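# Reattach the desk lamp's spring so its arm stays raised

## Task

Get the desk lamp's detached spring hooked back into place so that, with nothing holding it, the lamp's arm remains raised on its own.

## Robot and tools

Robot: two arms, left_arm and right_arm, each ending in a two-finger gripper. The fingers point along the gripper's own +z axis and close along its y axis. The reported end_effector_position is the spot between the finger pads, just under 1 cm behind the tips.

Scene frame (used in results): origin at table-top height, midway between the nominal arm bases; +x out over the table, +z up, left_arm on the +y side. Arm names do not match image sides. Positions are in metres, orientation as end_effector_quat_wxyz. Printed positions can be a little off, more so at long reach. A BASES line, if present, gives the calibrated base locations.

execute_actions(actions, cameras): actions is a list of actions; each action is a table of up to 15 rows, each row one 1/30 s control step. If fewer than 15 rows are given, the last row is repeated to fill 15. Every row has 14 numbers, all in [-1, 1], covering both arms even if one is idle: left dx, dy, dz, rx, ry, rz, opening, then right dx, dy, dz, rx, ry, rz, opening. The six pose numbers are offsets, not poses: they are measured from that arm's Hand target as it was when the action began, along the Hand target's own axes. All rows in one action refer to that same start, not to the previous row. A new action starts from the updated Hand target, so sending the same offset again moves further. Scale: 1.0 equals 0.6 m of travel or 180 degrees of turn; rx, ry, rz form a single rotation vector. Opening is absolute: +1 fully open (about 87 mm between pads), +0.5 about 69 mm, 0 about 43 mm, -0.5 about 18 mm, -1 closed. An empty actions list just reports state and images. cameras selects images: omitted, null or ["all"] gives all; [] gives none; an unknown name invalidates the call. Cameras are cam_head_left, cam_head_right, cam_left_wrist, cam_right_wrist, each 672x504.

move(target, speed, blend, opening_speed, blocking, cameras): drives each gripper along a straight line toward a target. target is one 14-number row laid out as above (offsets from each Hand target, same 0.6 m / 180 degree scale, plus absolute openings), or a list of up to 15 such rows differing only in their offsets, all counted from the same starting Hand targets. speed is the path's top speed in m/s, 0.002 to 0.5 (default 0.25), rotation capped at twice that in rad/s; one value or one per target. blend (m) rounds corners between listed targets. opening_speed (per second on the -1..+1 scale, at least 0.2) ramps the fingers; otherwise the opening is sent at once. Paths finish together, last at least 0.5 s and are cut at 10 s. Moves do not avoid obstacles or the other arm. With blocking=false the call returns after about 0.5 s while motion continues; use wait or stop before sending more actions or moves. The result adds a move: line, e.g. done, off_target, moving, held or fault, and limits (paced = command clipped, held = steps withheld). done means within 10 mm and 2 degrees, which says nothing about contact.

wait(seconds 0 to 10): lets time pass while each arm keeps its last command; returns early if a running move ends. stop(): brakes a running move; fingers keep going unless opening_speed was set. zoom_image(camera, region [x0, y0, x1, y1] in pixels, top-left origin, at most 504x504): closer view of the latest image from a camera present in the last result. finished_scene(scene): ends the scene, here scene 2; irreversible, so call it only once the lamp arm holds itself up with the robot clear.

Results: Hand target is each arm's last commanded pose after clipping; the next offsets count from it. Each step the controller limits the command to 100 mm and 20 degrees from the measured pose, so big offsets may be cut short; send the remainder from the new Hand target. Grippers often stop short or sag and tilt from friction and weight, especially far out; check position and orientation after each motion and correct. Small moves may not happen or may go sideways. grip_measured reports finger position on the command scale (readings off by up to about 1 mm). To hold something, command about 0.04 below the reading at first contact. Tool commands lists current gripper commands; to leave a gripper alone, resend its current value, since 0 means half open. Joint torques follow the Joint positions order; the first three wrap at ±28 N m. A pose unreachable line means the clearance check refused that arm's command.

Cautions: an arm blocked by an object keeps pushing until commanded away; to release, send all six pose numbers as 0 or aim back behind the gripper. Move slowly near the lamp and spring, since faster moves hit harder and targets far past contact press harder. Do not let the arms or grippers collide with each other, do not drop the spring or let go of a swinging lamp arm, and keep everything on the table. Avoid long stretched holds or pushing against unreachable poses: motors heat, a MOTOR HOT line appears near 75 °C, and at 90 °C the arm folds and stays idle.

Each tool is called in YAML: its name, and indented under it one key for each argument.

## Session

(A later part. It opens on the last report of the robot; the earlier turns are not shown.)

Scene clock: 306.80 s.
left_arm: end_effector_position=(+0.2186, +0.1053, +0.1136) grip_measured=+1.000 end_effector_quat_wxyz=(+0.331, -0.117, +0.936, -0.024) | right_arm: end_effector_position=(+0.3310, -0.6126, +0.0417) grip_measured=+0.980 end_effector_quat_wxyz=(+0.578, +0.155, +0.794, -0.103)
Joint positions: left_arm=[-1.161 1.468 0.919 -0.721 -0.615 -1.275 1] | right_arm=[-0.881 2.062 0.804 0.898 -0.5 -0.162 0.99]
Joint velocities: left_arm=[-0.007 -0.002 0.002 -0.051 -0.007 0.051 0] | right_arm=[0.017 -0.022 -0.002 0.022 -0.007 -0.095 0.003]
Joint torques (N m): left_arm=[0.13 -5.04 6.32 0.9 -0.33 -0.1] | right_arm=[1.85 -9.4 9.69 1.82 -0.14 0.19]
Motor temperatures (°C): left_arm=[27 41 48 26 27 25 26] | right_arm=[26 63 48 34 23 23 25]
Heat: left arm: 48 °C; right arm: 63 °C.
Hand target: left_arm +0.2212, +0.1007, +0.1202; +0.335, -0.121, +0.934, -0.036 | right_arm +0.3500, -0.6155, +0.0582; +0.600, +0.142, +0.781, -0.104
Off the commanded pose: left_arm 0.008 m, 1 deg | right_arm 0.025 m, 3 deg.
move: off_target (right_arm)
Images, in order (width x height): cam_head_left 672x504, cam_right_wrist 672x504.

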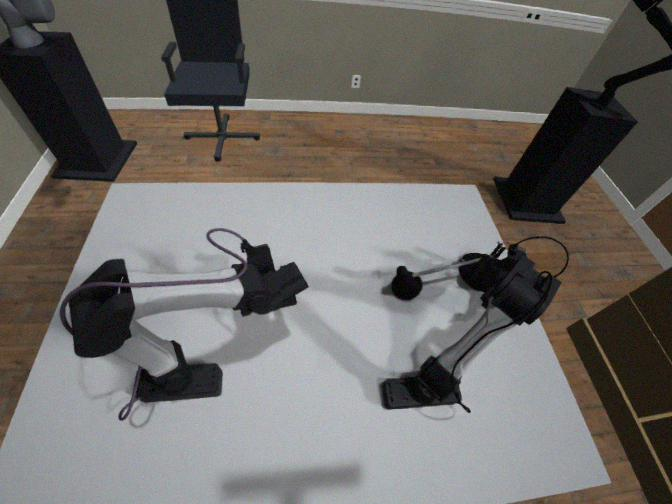

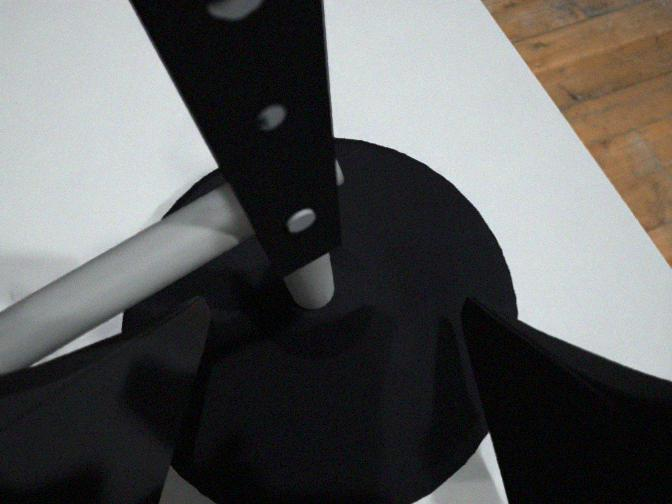

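move:
  target: [0,0,0,0,0,0,1, 0.0597,-0.0048,-0.2217,0,0,0,1]
  speed: 0.1

zoom_image:
  camera: "cam_head_left"
  region: [380, 220, 600, 385]

zoom_image:
  camera: "cam_right_wrist"
  region: [180, 0, 480, 225]

Scene clock: 349.27 s.
left_arm: end_effector_position=(+0.2186, +0.1053, +0.1136) grip_measured=+1.000 end_effector_quat_wxyz=(+0.331, -0.117, +0.936, -0.024) | right_arm: end_effector_position=(+0.2214, -0.5691, +0.0494) grip_measured=+0.980 end_effector_quat_wxyz=(+0.593, +0.154, +0.785, -0.091)
Joint positions: left_arm=[-1.161 1.468 0.919 -0.721 -0.615 -1.275 1] | right_arm=[-1.138 1.82 0.413 1.006 -0.768 -0.246 0.99]
Joint velocities: left_arm=[-0.007 0.002 0.002 -0.007 -0.007 0.007 0] | right_arm=[-0.002 0.012 -0.012 -0.022 -0.051 0.022 -0.024]
Joint torques (N m): left_arm=[0.13 -5.04 6.31 0.9 -0.33 -0.1] | right_arm=[-0.79 -9.05 3.69 1.67 -0.21 -0.17]
Motor temperatures (°C): left_arm=[27 40 48 26 27 25 26] | right_arm=[27 57 49 36 23 24 25]
Heat: left arm: 48 °C; right arm: 57 °C.
Hand target: left_arm +0.2212, +0.1007, +0.1202; +0.335, -0.121, +0.934, -0.036 | right_arm +0.2202, -0.5707, +0.0582; +0.600, +0.142, +0.780, -0.103
Off the commanded pose: left_arm 0.008 m, 1 deg | right_arm 0.009 m, 2 deg.
move: done

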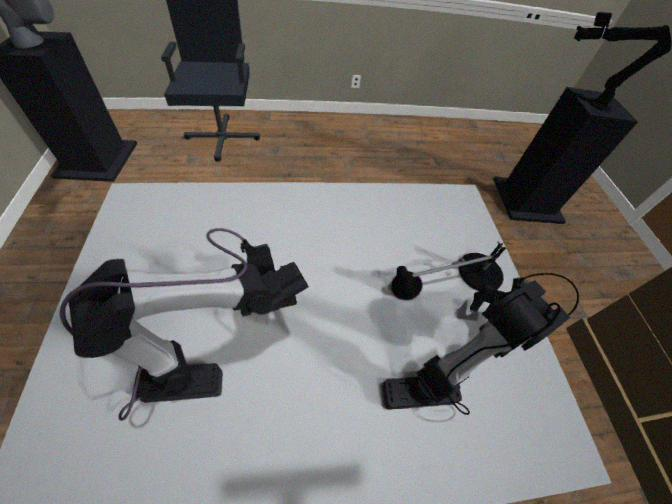

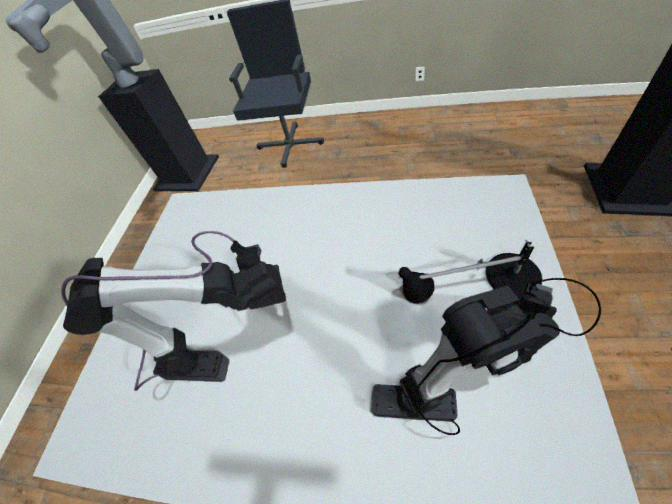

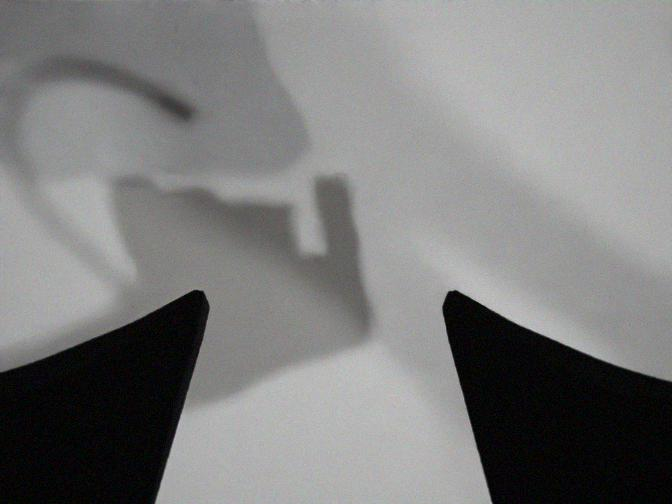

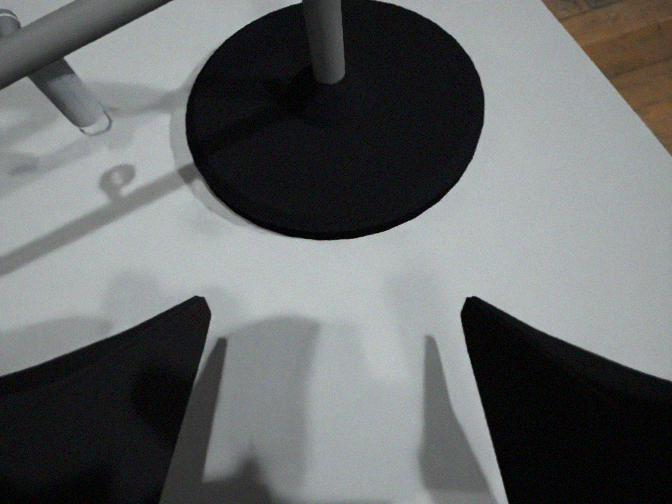

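Scaled by 2.291 from the camera's 672x504 image, which has a finer 960x720 frame.

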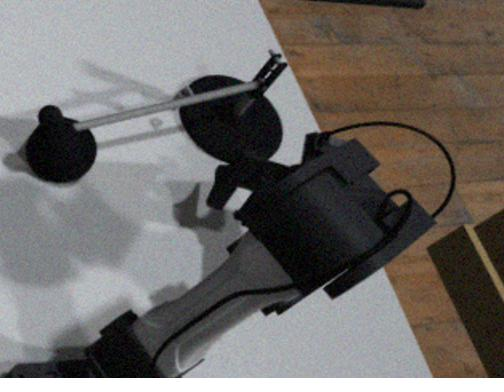

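Scaled by 1.680 from the camera's 672x504 image, which has a finer 960x720 frame.

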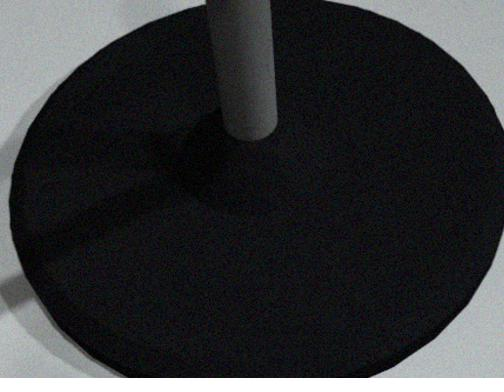

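move:
  target: [0,0,0,0,0,0,1, -0.1332,-0.065,-0.0017,-0.1267,-0.054,-0.0254,1]
  speed: 0.12
  cameras: ["cam_head_left","cam_right_wrist"]

zoom_image:
  camera: "cam_right_wrist"
  region: [220, 0, 460, 180]

Scene clock: 366.50 s.
left_arm: end_effector_position=(+0.2186, +0.1053, +0.1136) grip_measured=+1.000 end_effector_quat_wxyz=(+0.331, -0.117, +0.936, -0.024) | right_arm: end_effector_position=(+0.2265, -0.6083, +0.1290) grip_measured=+0.980 end_effector_quat_wxyz=(+0.675, -0.011, +0.737, +0.025)
Joint positions: left_arm=[-1.161 1.468 0.919 -0.721 -0.615 -1.275 1] | right_arm=[-1.305 1.869 0.834 0.614 -1.355 -0.391 0.99]
Joint velocities: left_arm=[0.007 -0.007 0.002 -0.051 0.037 0.11 0] | right_arm=[0.012 -0.017 -0.002 -0.022 -0.037 0.081 -0.003]
Joint torques (N m): left_arm=[0.13 -5.04 6.32 0.9 -0.33 -0.1] | right_arm=[-0.83 -8.06 9.02 1.12 -0.31 -0.15]
Motor temperatures (°C): left_arm=[27 40 48 26 27 25 26] | right_arm=[26 54 47 34 23 24 25]
Heat: left arm: 48 °C; right arm: 54 °C.
Hand target: left_arm +0.2212, +0.1007, +0.1202; +0.335, -0.121, +0.934, -0.036 | right_arm +0.2262, -0.6156, +0.1343; +0.676, -0.019, +0.736, +0.017
Off the commanded pose: left_arm 0.008 m, 1 deg | right_arm 0.009 m, 1 deg.
move: done
Images, in order (width x height): cam_head_left 672x504, cam_right_wrist 672x504.

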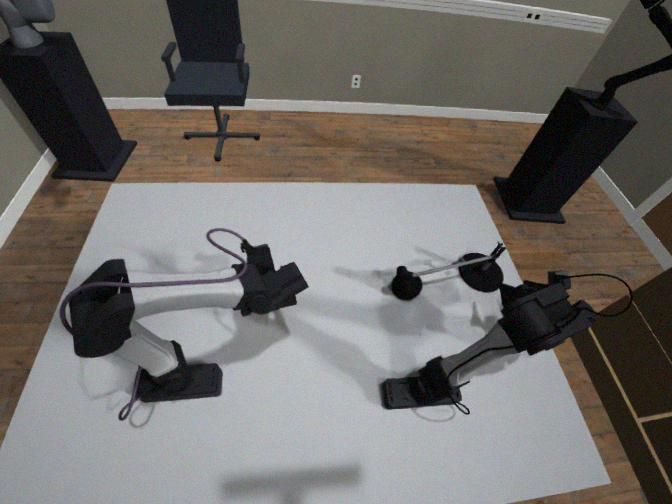

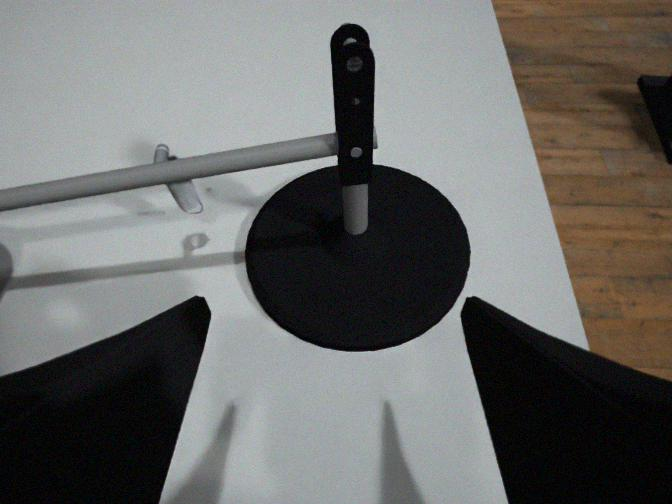

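Scaled by 2.100 from the camera's 672x504 image, which has a finer 960x720 frame.

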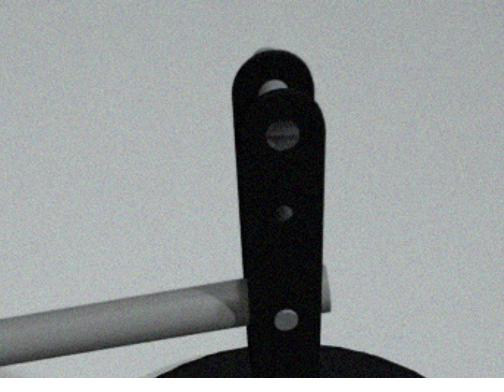

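move:
  target: [0,0,0,0,0,0,1, -0.0098,-0.021,0.1152,0,0,0,1]
  speed: 0.1
  cameras: ["cam_right_wrist"]

Scene clock: 387.73 s.
left_arm: end_effector_position=(+0.2186, +0.1053, +0.1136) grip_measured=+1.000 end_effector_quat_wxyz=(+0.331, -0.117, +0.936, -0.024) | right_arm: end_effector_position=(+0.2905, -0.6168, +0.1268) grip_measured=+0.980 end_effector_quat_wxyz=(+0.671, -0.010, +0.741, +0.028)
Joint positions: left_arm=[-1.161 1.468 0.919 -0.721 -0.615 -1.275 1] | right_arm=[-1.142 1.978 0.939 0.763 -1.202 -0.229 0.99]
Joint velocities: left_arm=[0.002 -0.002 0.017 0.066 -0.022 -0.095 0] | right_arm=[-0.032 -0.022 -0.012 0.007 0.081 -0.022 0.013]
Joint torques (N m): left_arm=[0.12 -5.04 6.31 0.91 -0.34 -0.09] | right_arm=[0.17 -8.83 9.17 1.51 -0.04 0.09]
Motor temperatures (°C): left_arm=[27 40 48 26 27 25 26] | right_arm=[26 52 46 33 23 24 25]
Heat: left arm: 48 °C; right arm: 52 °C.
Hand target: left_arm +0.2212, +0.1007, +0.1202; +0.335, -0.121, +0.934, -0.036 | right_arm +0.2958, -0.6242, +0.1344; +0.676, -0.019, +0.736, +0.017
Off the commanded pose: left_arm 0.008 m, 1 deg | right_arm 0.012 m, 2 deg.
move: off_target (right_arm)
Images, in order (width x height): cam_right_wrist 672x504.

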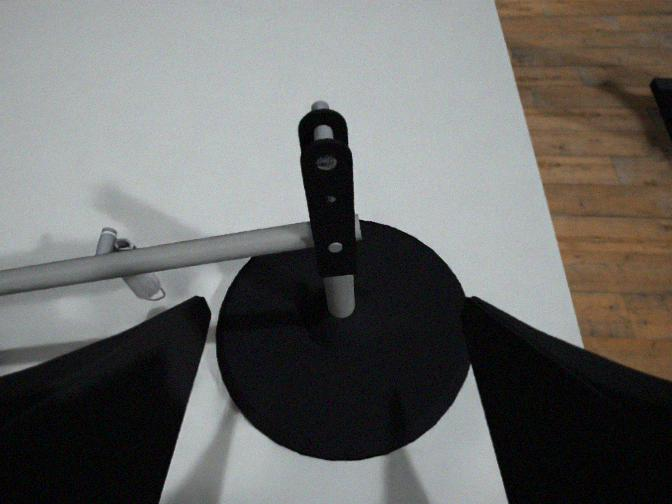

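move:
  target: [0,0,0,0,0,0,1, -0.0057,0.0028,0.1068,0,0,0,1]
  speed: 0.08
  cameras: ["cam_head_left","cam_right_wrist"]

Scene clock: 392.43 s.
left_arm: end_effector_position=(+0.2186, +0.1053, +0.1136) grip_measured=+1.000 end_effector_quat_wxyz=(+0.331, -0.117, +0.936, -0.024) | right_arm: end_effector_position=(+0.3531, -0.6125, +0.1239) grip_measured=+0.980 end_effector_quat_wxyz=(+0.669, -0.011, +0.743, +0.027)
Joint positions: left_arm=[-1.161 1.468 0.919 -0.721 -0.615 -1.275 1] | right_arm=[-0.992 2.065 1.048 0.805 -1.055 -0.16 0.99]
Joint velocities: left_arm=[0.002 -0.012 0.002 -0.037 -0.037 -0.125 0] | right_arm=[-0.007 -0.017 0.007 -0.022 0.007 0.007 0.018]
Joint torques (N m): left_arm=[0.13 -5.04 6.32 0.91 -0.34 -0.1] | right_arm=[0.12 -9.72 9.4 1.6 -0.05 0.08]
Motor temperatures (°C): left_arm=[27 40 48 26 27 25 26] | right_arm=[26 52 46 34 23 24 25]
Heat: left arm: 48 °C; right arm: 52 °C.
Hand target: left_arm +0.2212, +0.1007, +0.1202; +0.335, -0.121, +0.934, -0.036 | right_arm +0.3595, -0.6191, +0.1324; +0.676, -0.019, +0.736, +0.017
Off the commanded pose: left_arm 0.008 m, 1 deg | right_arm 0.013 m, 2 deg.
move: off_target (right_arm)
Images, in order (width x height): cam_head_left 672x504, cam_right_wrist 672x504.

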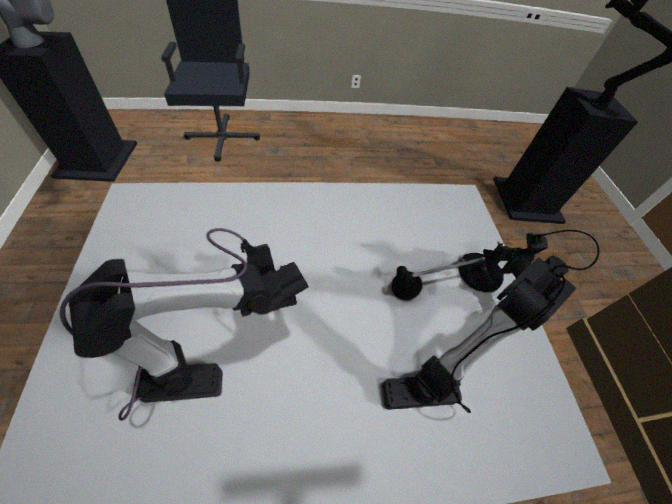

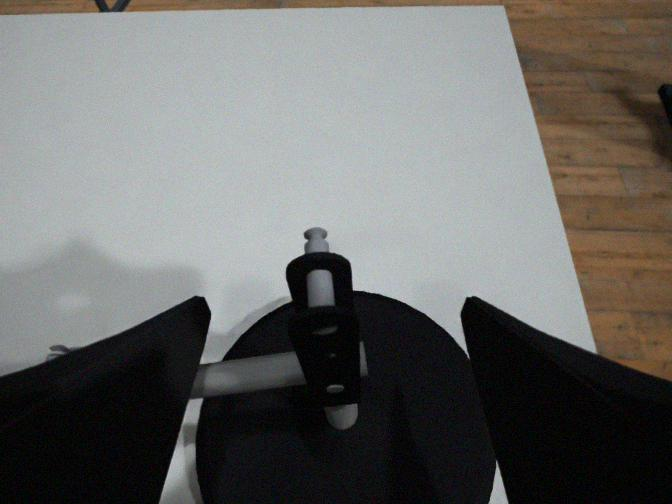

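move:
  target: [0,0,0,0,0,0,1, 0,0,0.0167,0,0,0,1]
  speed: 0.06
  cameras: ["cam_right_wrist"]

move:
  target: [0,0,0,0,0,0,1, 0,0,0,0,0,0,-0.2]
  speed: 0.06
  opening_speed: 0.6
  cameras: ["cam_right_wrist"]

Scene clock: 397.70 s.
left_arm: end_effector_position=(+0.2186, +0.1053, +0.1136) grip_measured=+1.000 end_effector_quat_wxyz=(+0.331, -0.117, +0.936, -0.024) | right_arm: end_effector_position=(+0.3625, -0.6127, +0.1230) grip_measured=+0.980 end_effector_quat_wxyz=(+0.668, -0.011, +0.743, +0.027)
Joint positions: left_arm=[-1.161 1.468 0.919 -0.721 -0.615 -1.275 1] | right_arm=[-0.972 2.082 1.07 0.805 -1.034 -0.153 0.99]
Joint velocities: left_arm=[-0.017 -0.017 -0.007 0.037 0.051 -0.022 0] | right_arm=[-0.002 0.002 -0.017 0.037 0.007 0.007 -0.008]
Joint torques (N m): left_arm=[0.12 -5.04 6.32 0.91 -0.34 -0.09] | right_arm=[0.18 -9.89 9.5 1.61 -0.02 0.08]
Motor temperatures (°C): left_arm=[27 40 48 26 27 25 26] | right_arm=[26 52 47 34 23 24 25]
Heat: left arm: 48 °C; right arm: 52 °C.
Hand target: left_arm +0.2212, +0.1007, +0.1202; +0.335, -0.121, +0.934, -0.036 | right_arm +0.3694, -0.6185, +0.1316; +0.676, -0.019, +0.736, +0.017
Off the commanded pose: left_arm 0.008 m, 1 deg | right_arm 0.013 m, 2 deg.
move: off_target (right_arm)
Images, in order (width x height): cam_right_wrist 672x504.

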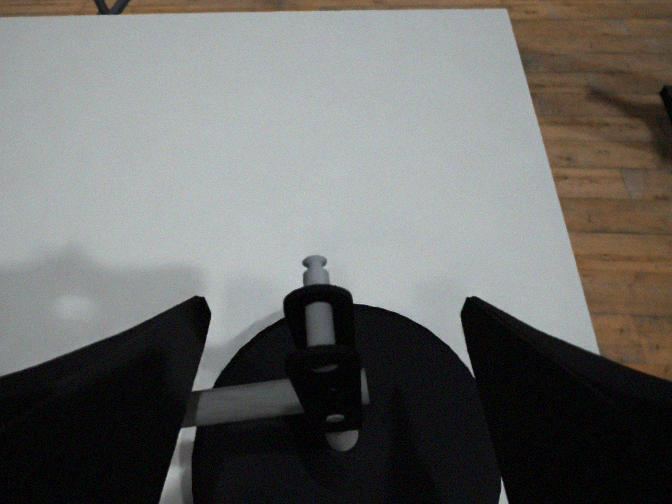

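Scene clock: 399.93 s.
left_arm: end_effector_position=(+0.2186, +0.1053, +0.1136) grip_measured=+1.000 end_effector_quat_wxyz=(+0.331, -0.117, +0.936, -0.024) | right_arm: end_effector_position=(+0.3625, -0.6128, +0.1230) grip_measured=-0.200 end_effector_quat_wxyz=(+0.668, -0.011, +0.743, +0.026)
Joint positions: left_arm=[-1.161 1.468 0.919 -0.721 -0.615 -1.275 1] | right_arm=[-0.972 2.082 1.07 0.805 -1.033 -0.153 0.4]
Joint velocities: left_arm=[0.002 0.002 0.007 -0.051 0.022 -0.037 0] | right_arm=[-0.007 0.002 -0.007 -0.051 -0.066 -0.037 -0.006]
Joint torques (N m): left_arm=[0.12 -5.03 6.31 0.91 -0.33 -0.1] | right_arm=[0.29 -9.89 9.46 1.6 -0.03 0.06]
Motor temperatures (°C): left_arm=[27 40 48 26 27 25 26] | right_arm=[26 52 47 34 23 24 25]
Heat: left arm: 48 °C; right arm: 52 °C.
Hand target: left_arm +0.2212, +0.1007, +0.1202; +0.335, -0.121, +0.934, -0.036 | right_arm +0.3694, -0.6185, +0.1316; +0.676, -0.019, +0.736, +0.017
Off the commanded pose: left_arm 0.008 m, 1 deg | right_arm 0.012 m, 2 deg.
move: off_target (right_arm)
Images, in order (width x height): cam_right_wrist 672x504.

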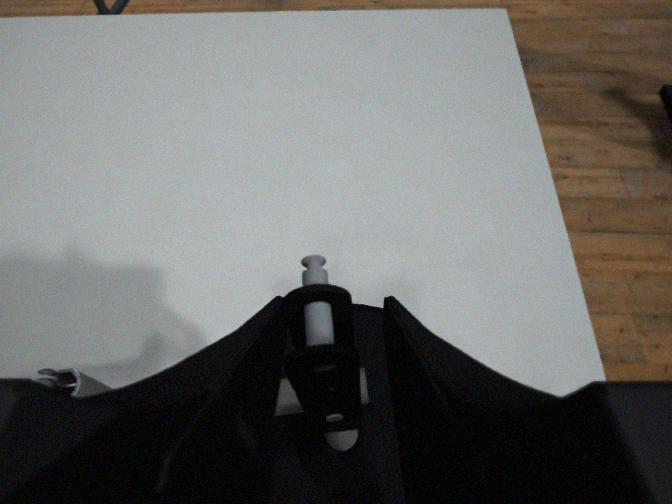

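move:
  target: [0,0,0,0,0,0,1, 0,0.011,0,0,0,0,-0.2]
  speed: 0.05
  cameras: ["cam_right_wrist"]

Scene clock: 406.90 s.
left_arm: end_effector_position=(+0.2186, +0.1053, +0.1136) grip_measured=+1.000 end_effector_quat_wxyz=(+0.331, -0.117, +0.936, -0.024) | right_arm: end_effector_position=(+0.3651, -0.6123, +0.1247) grip_measured=-0.200 end_effector_quat_wxyz=(+0.670, -0.013, +0.742, +0.022)
Joint positions: left_arm=[-1.161 1.468 0.919 -0.721 -0.615 -1.275 1] | right_arm=[-0.966 2.082 1.07 0.818 -1.026 -0.151 0.4]
Joint velocities: left_arm=[-0.012 -0.012 -0.002 -0.066 0.037 -0.066 0] | right_arm=[0.007 -0.017 0.007 0.007 -0.007 0.007 -0.001]
Joint torques (N m): left_arm=[0.13 -5.04 6.32 0.91 -0.34 -0.1] | right_arm=[0.46 -11.4 6.82 1.61 -0.02 0.06]
Motor temperatures (°C): left_arm=[27 40 48 26 27 25 26] | right_arm=[26 52 47 34 23 24 25]
Heat: left arm: 48 °C; right arm: 52 °C.
Hand target: left_arm +0.2212, +0.1007, +0.1202; +0.335, -0.121, +0.934, -0.036 | right_arm +0.3690, -0.6119, +0.1317; +0.676, -0.019, +0.736, +0.017
Off the commanded pose: left_arm 0.008 m, 1 deg | right_arm 0.008 m, 1 deg.
move: done
Images, in order (width x height): cam_right_wrist 672x504.

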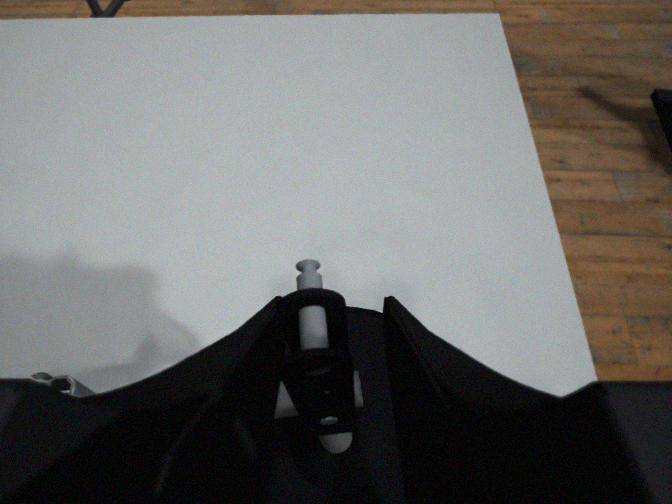

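move:
  target: [0,0,0,0,0,0,1, 0,0.02,0,-0.0138,0,-0.0012,-0.2]
  speed: 0.05
  cameras: ["cam_right_wrist"]

Scene clock: 412.70 s.
left_arm: end_effector_position=(+0.2186, +0.1053, +0.1136) grip_measured=+1.000 end_effector_quat_wxyz=(+0.331, -0.117, +0.936, -0.024) | right_arm: end_effector_position=(+0.3673, -0.6055, +0.1256) grip_measured=-0.200 end_effector_quat_wxyz=(+0.672, -0.024, +0.740, +0.033)
Joint positions: left_arm=[-1.161 1.468 0.919 -0.721 -0.615 -1.275 1] | right_arm=[-0.959 2.082 1.07 0.819 -1.05 -0.15 0.4]
Joint velocities: left_arm=[-0.007 0.007 -0.007 0.007 -0.007 -0.037 0] | right_arm=[0.007 0.017 -0.017 0.007 -0.037 -0.095 0.001]
Joint torques (N m): left_arm=[0.13 -5.05 6.32 0.91 -0.33 -0.1] | right_arm=[0.43 -12.59 5.15 1.54 -0.16 -0.09]
Motor temperatures (°C): left_arm=[27 40 48 26 27 25 26] | right_arm=[26 53 47 34 23 24 25]
Heat: left arm: 48 °C; right arm: 53 °C.
Hand target: left_arm +0.2212, +0.1007, +0.1202; +0.335, -0.121, +0.934, -0.036 | right_arm +0.3683, -0.6000, +0.1317; +0.676, -0.035, +0.736, +0.031
Off the commanded pose: left_arm 0.008 m, 1 deg | right_arm 0.008 m, 1 deg.
move: done
Images, in order (width x height): cam_right_wrist 672x504.

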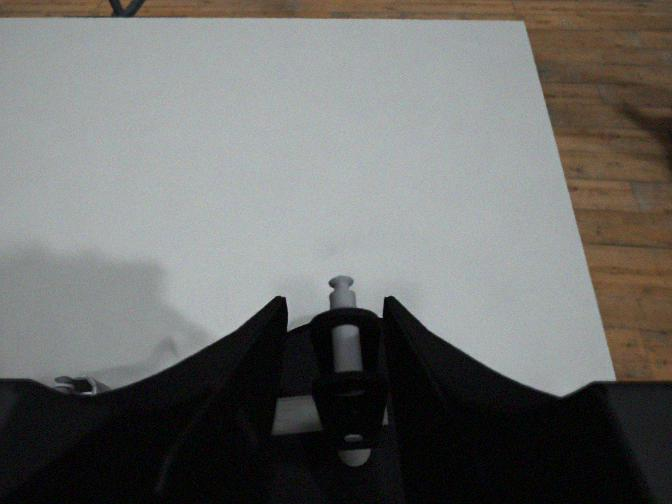

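move:
  target: [0,0,0,0,0,0,1, 0,0,0,0,0,0,-0.5]
  speed: 0.05
  opening_speed: 0.2
  cameras: ["cam_right_wrist","cam_head_left"]

Scene clock: 418.23 s.
left_arm: end_effector_position=(+0.2186, +0.1053, +0.1136) grip_measured=+1.000 end_effector_quat_wxyz=(+0.331, -0.117, +0.936, -0.024) | right_arm: end_effector_position=(+0.3675, -0.6093, +0.1255) grip_measured=-0.499 end_effector_quat_wxyz=(+0.671, -0.020, +0.740, +0.023)
Joint positions: left_arm=[-1.161 1.468 0.919 -0.721 -0.615 -1.275 1] | right_arm=[-0.959 2.082 1.07 0.822 -1.029 -0.155 0.25]
Joint velocities: left_arm=[-0.012 -0.002 -0.002 -0.022 -0.095 0.037 0] | right_arm=[0.017 -0.002 0.007 -0.081 0.066 -0.022 0.001]
Joint torques (N m): left_arm=[0.13 -5.03 6.34 0.91 -0.33 -0.1] | right_arm=[0.38 -12.56 5.18 1.52 -0.39 -0.03]
Motor temperatures (°C): left_arm=[27 40 48 26 27 25 26] | right_arm=[26 54 46 34 23 24 25]
Heat: left arm: 48 °C; right arm: 54 °C.
Hand target: left_arm +0.2212, +0.1007, +0.1202; +0.335, -0.121, +0.934, -0.036 | right_arm +0.3683, -0.5999, +0.1317; +0.676, -0.035, +0.736, +0.031
Off the commanded pose: left_arm 0.008 m, 1 deg | right_arm 0.011 m, 2 deg.
move: off_target (right_arm)
Images, in order (width x height): cam_head_left 672x504, cam_right_wrist 672x504.

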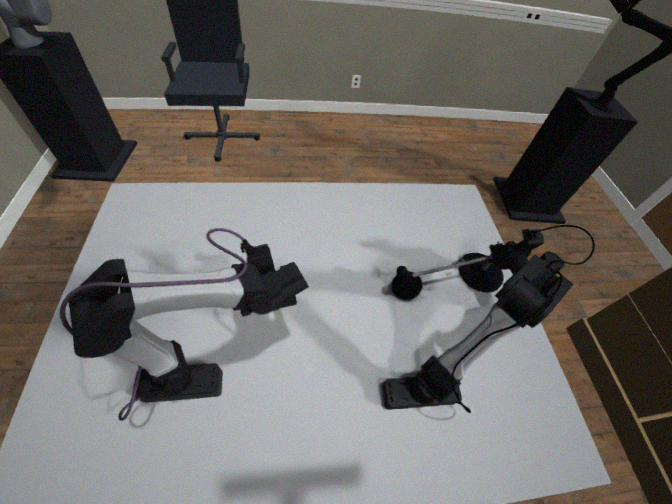

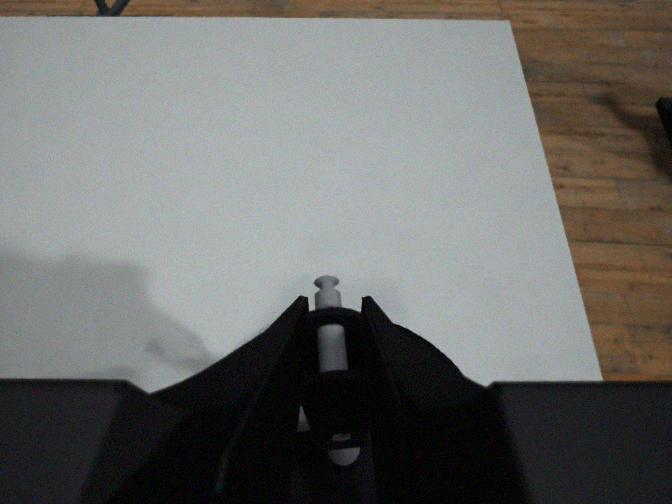

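move:
  target: [0,0,0,0,0,0,1, 0,0,0,0,0,0,-0.58]
  speed: 0.05
  opening_speed: 0.2
  cameras: ["cam_right_wrist"]

zoom_image:
  camera: "cam_right_wrist"
  region: [220, 250, 460, 430]

Scene clock: 421.13 s.
left_arm: end_effector_position=(+0.2186, +0.1053, +0.1136) grip_measured=+1.000 end_effector_quat_wxyz=(+0.331, -0.117, +0.936, -0.024) | right_arm: end_effector_position=(+0.3675, -0.6095, +0.1256) grip_measured=-0.529 end_effector_quat_wxyz=(+0.672, -0.024, +0.740, +0.021)
Joint positions: left_arm=[-1.161 1.468 0.919 -0.721 -0.615 -1.275 1] | right_arm=[-0.959 2.082 1.07 0.822 -1.031 -0.165 0.236]
Joint velocities: left_arm=[-0.002 -0.002 0.002 -0.007 0.007 -0.022 0] | right_arm=[-0.017 0.017 -0.017 -0.007 -0.037 0.022 -0.007]
Joint torques (N m): left_arm=[0.12 -5.04 6.31 0.91 -0.33 -0.1] | right_arm=[0.38 -12.57 5.22 1.5 -0.37 0.08]
Motor temperatures (°C): left_arm=[27 39 48 26 27 25 26] | right_arm=[26 54 46 34 23 24 25]
Heat: left arm: 48 °C; right arm: 54 °C.
Hand target: left_arm +0.2212, +0.1007, +0.1202; +0.335, -0.121, +0.934, -0.036 | right_arm +0.3683, -0.5999, +0.1317; +0.675, -0.035, +0.736, +0.031
Off the commanded pose: left_arm 0.008 m, 1 deg | right_arm 0.011 m, 2 deg.
move: off_target (right_arm)
Images, in order (width x height): cam_right_wrist 672x504.

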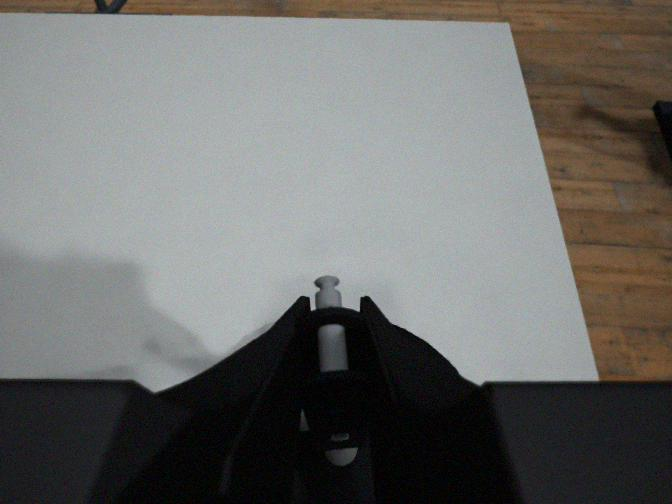

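Scaled by 2.100 from the camera's 672x504 image, which has a finer 960x720 frame.

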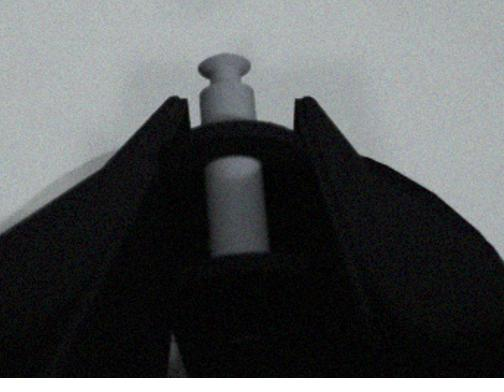

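move:
  target: [0,0,0,0,0,0,1, -0.002,0.1991,0.0186,0,0,0,-0.58]
  speed: 0.08
  cameras: ["cam_right_wrist","cam_head_left"]

Scene clock: 485.67 s.
left_arm: end_effector_position=(+0.2186, +0.1053, +0.1136) grip_measured=+1.000 end_effector_quat_wxyz=(+0.331, -0.117, +0.936, -0.024) | right_arm: end_effector_position=(+0.3632, -0.5069, +0.1245) grip_measured=-0.537 end_effector_quat_wxyz=(+0.670, -0.005, +0.743, -0.001)
Joint positions: left_arm=[-1.161 1.468 0.919 -0.721 -0.615 -1.275 1] | right_arm=[-0.766 1.84 0.661 1.032 -0.782 -0.112 0.231]
Joint velocities: left_arm=[-0.007 0.007 0.002 -0.007 0.022 -0.007 0] | right_arm=[-0.017 -0.002 0.007 -0.037 -0.022 0.007 -0.001]
Joint torques (N m): left_arm=[0.12 -5.03 6.32 0.91 -0.33 -0.09] | right_arm=[2.47 -10.85 4.03 1.57 -0.73 0.08]
Motor temperatures (°C): left_arm=[27 39 48 26 27 25 26] | right_arm=[26 61 43 33 23 24 26]
Heat: left arm: 48 °C; right arm: 61 °C.
Hand target: left_arm +0.2212, +0.1007, +0.1202; +0.335, -0.121, +0.934, -0.036 | right_arm +0.3665, -0.4801, +0.1322; +0.675, -0.035, +0.736, +0.031
Off the commanded pose: left_arm 0.008 m, 1 deg | right_arm 0.028 m, 5 deg.
move: off_target (right_arm)
Images, in order (width x height): cam_head_left 672x504, cam_right_wrist 672x504.

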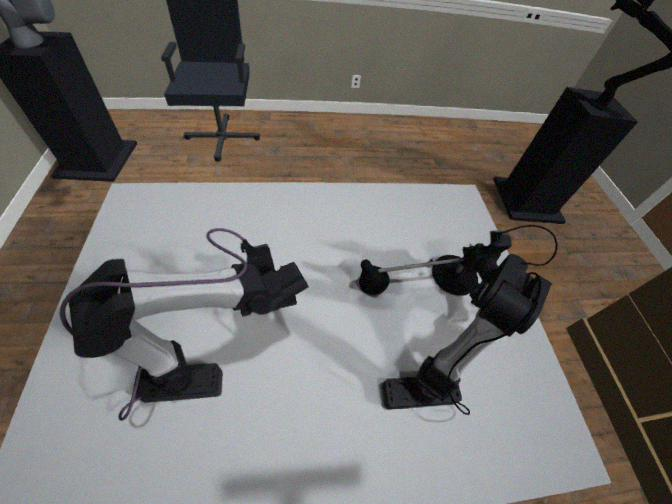

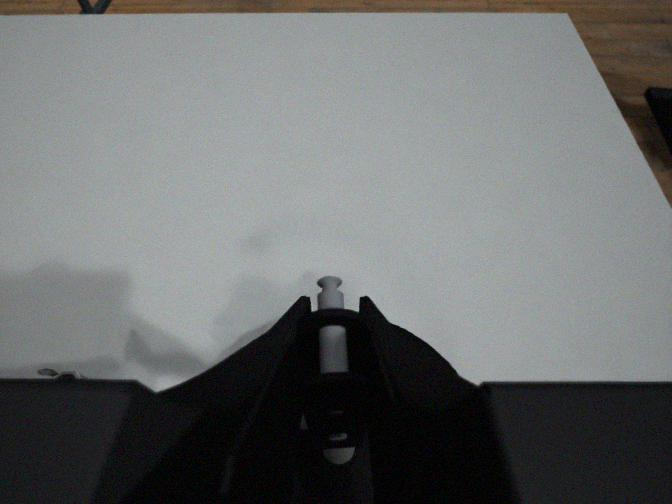

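move:
  target: [0,0,0,0,0,0,1, -0.002,0.1991,0.0186,-0.1383,0,-0.0119,-0.58]
  speed: 0.08
  cameras: ["cam_right_wrist","cam_head_left"]

Scene clock: 492.47 s.
left_arm: end_effector_position=(+0.2186, +0.1053, +0.1136) grip_measured=+1.000 end_effector_quat_wxyz=(+0.331, -0.117, +0.936, -0.024) | right_arm: end_effector_position=(+0.3736, -0.3917, +0.1242) grip_measured=-0.539 end_effector_quat_wxyz=(+0.657, -0.153, +0.727, +0.132)
Joint positions: left_arm=[-1.161 1.468 0.919 -0.721 -0.615 -1.275 1] | right_arm=[-0.593 1.791 0.613 0.984 -1.007 -0.174 0.23]
Joint velocities: left_arm=[-0.007 -0.002 -0.007 -0.007 -0.007 0.066 0] | right_arm=[0.012 -0.012 0.012 -0.007 -0.007 -0.066 0.001]
Joint torques (N m): left_arm=[0.13 -5.04 6.32 0.9 -0.33 -0.1] | right_arm=[2.54 -10.71 4.25 1.27 -1.14 -0.06]
Motor temperatures (°C): left_arm=[27 39 47 26 27 25 26] | right_arm=[26 60 43 34 24 24 26]
Heat: left arm: 47 °C; right arm: 60 °C.
Hand target: left_arm +0.2212, +0.1007, +0.1202; +0.335, -0.121, +0.934, -0.036 | right_arm +0.3659, -0.3603, +0.1322; +0.652, -0.194, +0.711, +0.176
Off the commanded pose: left_arm 0.008 m, 1 deg | right_arm 0.033 m, 7 deg.
move: off_target (right_arm)
Images, in order (width x height): cam_head_left 672x504, cam_right_wrist 672x504.

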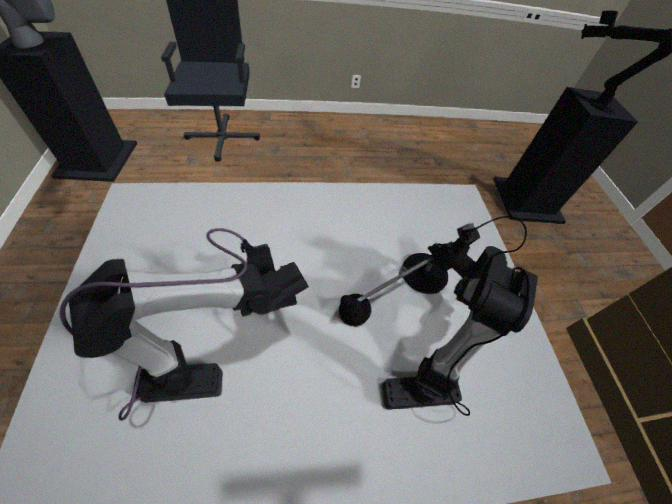

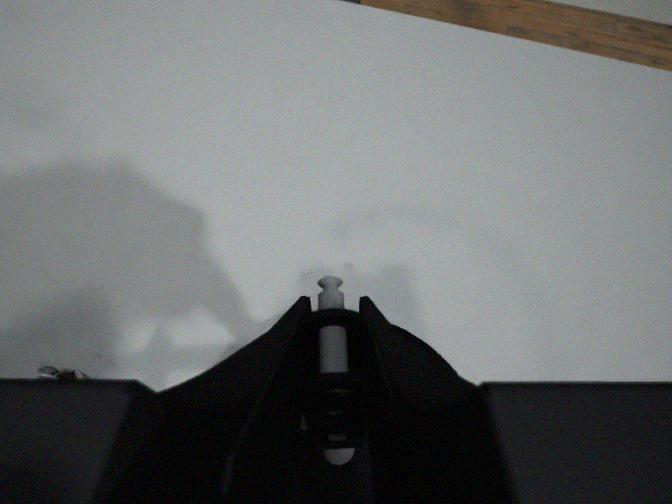

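move:
  target: [0,0,0,0,0,0,1, -0.0115,0.1963,0.126,-0.1383,-0.0004,-0.012,-0.58]
  speed: 0.08
  cameras: ["cam_right_wrist","cam_head_left"]

Scene clock: 503.43 s.
left_arm: end_effector_position=(+0.2186, +0.1053, +0.1136) grip_measured=+1.000 end_effector_quat_wxyz=(+0.331, -0.117, +0.936, -0.024) | right_arm: end_effector_position=(+0.3760, -0.2409, +0.1241) grip_measured=-0.540 end_effector_quat_wxyz=(+0.607, -0.314, +0.676, +0.276)
Joint positions: left_arm=[-1.161 1.468 0.919 -0.721 -0.615 -1.275 1] | right_arm=[-0.258 1.788 0.647 0.883 -1.122 -0.241 0.23]
Joint velocities: left_arm=[-0.007 -0.007 -0.012 -0.095 0.007 -0.051 0] | right_arm=[-0.012 0.017 -0.017 0.007 -0.022 -0.037 0.001]
Joint torques (N m): left_arm=[0.14 -5.03 6.32 0.91 -0.33 -0.1] | right_arm=[2.39 -7.24 8.42 1.26 -0.98 0.02]
Motor temperatures (°C): left_arm=[27 39 47 26 27 25 26] | right_arm=[27 58 42 33 24 23 26]
Heat: left arm: 47 °C; right arm: 58 °C.
Hand target: left_arm +0.2212, +0.1007, +0.1202; +0.335, -0.121, +0.934, -0.036 | right_arm +0.3708, -0.2207, +0.1320; +0.598, -0.344, +0.653, +0.312
Off the commanded pose: left_arm 0.008 m, 1 deg | right_arm 0.023 m, 6 deg.
move: off_target (right_arm)
Images, in order (width x height): cam_head_left 672x504, cam_right_wrist 672x504.

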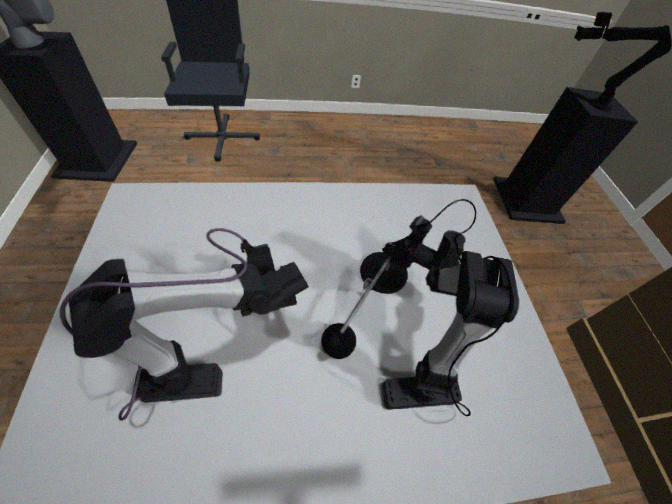

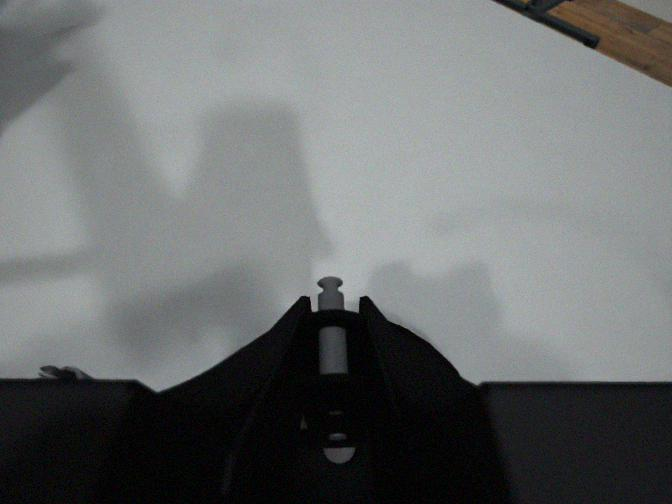

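move:
  target: [0,0,0,0,0,0,1, -0.0217,0.1585,0.2338,-0.166,-0.0007,-0.0149,-0.58]
  speed: 0.08
  cameras: ["cam_right_wrist","cam_head_left"]

Scene clock: 514.37 s.
left_arm: end_effector_position=(+0.2186, +0.1053, +0.1136) grip_measured=+1.000 end_effector_quat_wxyz=(+0.331, -0.117, +0.936, -0.024) | right_arm: end_effector_position=(+0.3814, -0.0673, +0.1243) grip_measured=-0.540 end_effector_quat_wxyz=(+0.511, -0.485, +0.566, +0.430)
Joint positions: left_arm=[-1.161 1.468 0.919 -0.721 -0.615 -1.275 1] | right_arm=[0.152 2.008 1.018 0.631 -1.254 -0.351 0.23]
Joint velocities: left_arm=[-0.012 -0.012 0.002 -0.051 0.022 -0.037 0] | right_arm=[0.002 -0.042 0.002 -0.022 0.022 -0.022 -0.007]
Joint torques (N m): left_arm=[0.1 -5.05 6.32 0.9 -0.33 -0.09] | right_arm=[2.52 -9.44 9.36 1.11 -0.78 0.02]
Motor temperatures (°C): left_arm=[27 39 47 26 27 25 26] | right_arm=[27 56 43 33 24 23 26]
Heat: left arm: 47 °C; right arm: 56 °C.
Hand target: left_arm +0.2212, +0.1007, +0.1202; +0.335, -0.121, +0.934, -0.036 | right_arm +0.3718, -0.0511, +0.1314; +0.497, -0.503, +0.542, +0.455
Off the commanded pose: left_arm 0.008 m, 1 deg | right_arm 0.020 m, 5 deg.
move: off_target (right_arm)
Images, in order (width x height): cam_head_left 672x504, cam_right_wrist 672x504.

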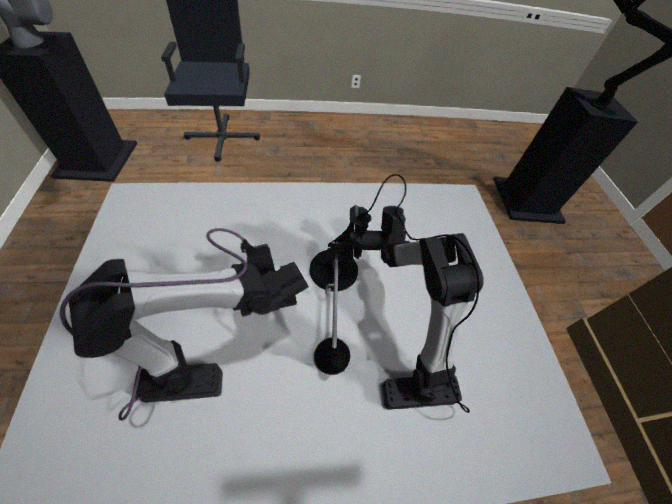

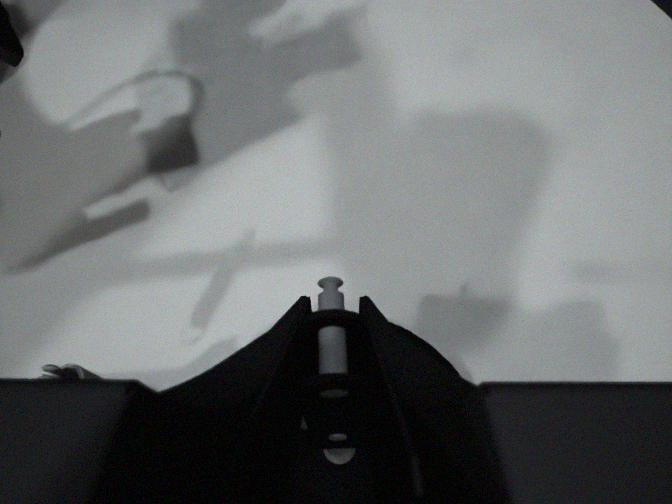

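move:
  target: [0,0,0,0,0,0,1, 0.0025,-0.0182,-0.0255,0.0277,0.0002,0.0026,-0.56]
  speed: 0.05
  cameras: ["cam_head_left"]

Scene clock: 562.13 s.
left_arm: end_effector_position=(+0.2186, +0.1053, +0.1136) grip_measured=+1.000 end_effector_quat_wxyz=(+0.331, -0.117, +0.936, -0.024) | right_arm: end_effector_position=(+0.3821, -0.0679, +0.1249) grip_measured=-0.540 end_effector_quat_wxyz=(+0.512, -0.481, +0.568, +0.430)
Joint positions: left_arm=[-1.161 1.468 0.919 -0.721 -0.615 -1.275 1] | right_arm=[0.151 2.008 1.013 0.649 -1.249 -0.334 0.23]
Joint velocities: left_arm=[0.002 -0.017 0.007 0.007 -0.022 -0.022 0] | right_arm=[-0.002 -0.002 -0.032 0.066 0.007 -0.022 -0.001]
Joint torques (N m): left_arm=[0.13 -5.03 6.31 0.9 -0.34 -0.1] | right_arm=[-0.25 -11 6.01 1.58 -0.25 0.32]
Motor temperatures (°C): left_arm=[27 38 47 26 27 25 26] | right_arm=[27 53 45 33 24 23 27]
Heat: left arm: 47 °C; right arm: 53 °C.
Hand target: left_arm +0.2212, +0.1007, +0.1202; +0.335, -0.121, +0.934, -0.036 | right_arm +0.3814, -0.0672, +0.1314; +0.516, -0.478, +0.563, +0.433
Off the commanded pose: left_arm 0.008 m, 1 deg | right_arm 0.007 m, 1 deg.
move: done
Images, in order (width x height): cam_head_left 672x504.

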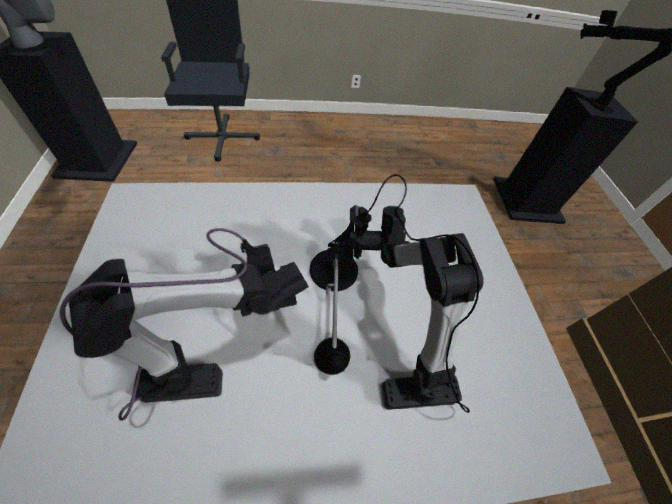

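move:
  target: [0,0,0,0,0,0,1, 0,0,0,0,0,0,0.9]
  speed: 0.05
  opening_speed: 0.8
  cameras: ["cam_right_wrist"]

Scene clock: 568.87 s.
left_arm: end_effector_position=(+0.2186, +0.1053, +0.1136) grip_measured=+1.000 end_effector_quat_wxyz=(+0.331, -0.117, +0.936, -0.024) | right_arm: end_effector_position=(+0.3826, -0.0674, +0.1273) grip_measured=+0.899 end_effector_quat_wxyz=(+0.512, -0.476, +0.569, +0.433)
Joint positions: left_arm=[-1.161 1.468 0.919 -0.721 -0.615 -1.275 1] | right_arm=[0.151 2.008 1.013 0.669 -1.249 -0.305 0.95]
Joint velocities: left_arm=[-0.027 0.012 0.002 -0.051 0.051 -0.037 0] | right_arm=[0.017 0.012 -0.027 0.081 0.007 -0.095 -0.002]
Joint torques (N m): left_arm=[0.12 -5.03 6.32 0.91 -0.33 -0.09] | right_arm=[-0.25 -10.89 5.81 1.48 -0.23 0.06]
Motor temperatures (°C): left_arm=[27 38 47 26 27 25 26] | right_arm=[27 53 45 33 24 24 27]
Heat: left arm: 47 °C; right arm: 53 °C.
Hand target: left_arm +0.2212, +0.1007, +0.1202; +0.335, -0.121, +0.934, -0.036 | right_arm +0.3815, -0.0672, +0.1314; +0.516, -0.478, +0.563, +0.433
Off the commanded pose: left_arm 0.008 m, 1 deg | right_arm 0.004 m, 1 deg.
move: done
Images, in order (width x height): cam_right_wrist 672x504.

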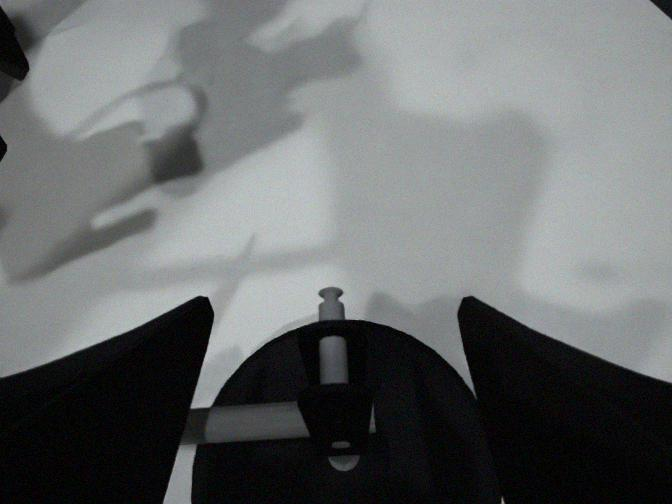

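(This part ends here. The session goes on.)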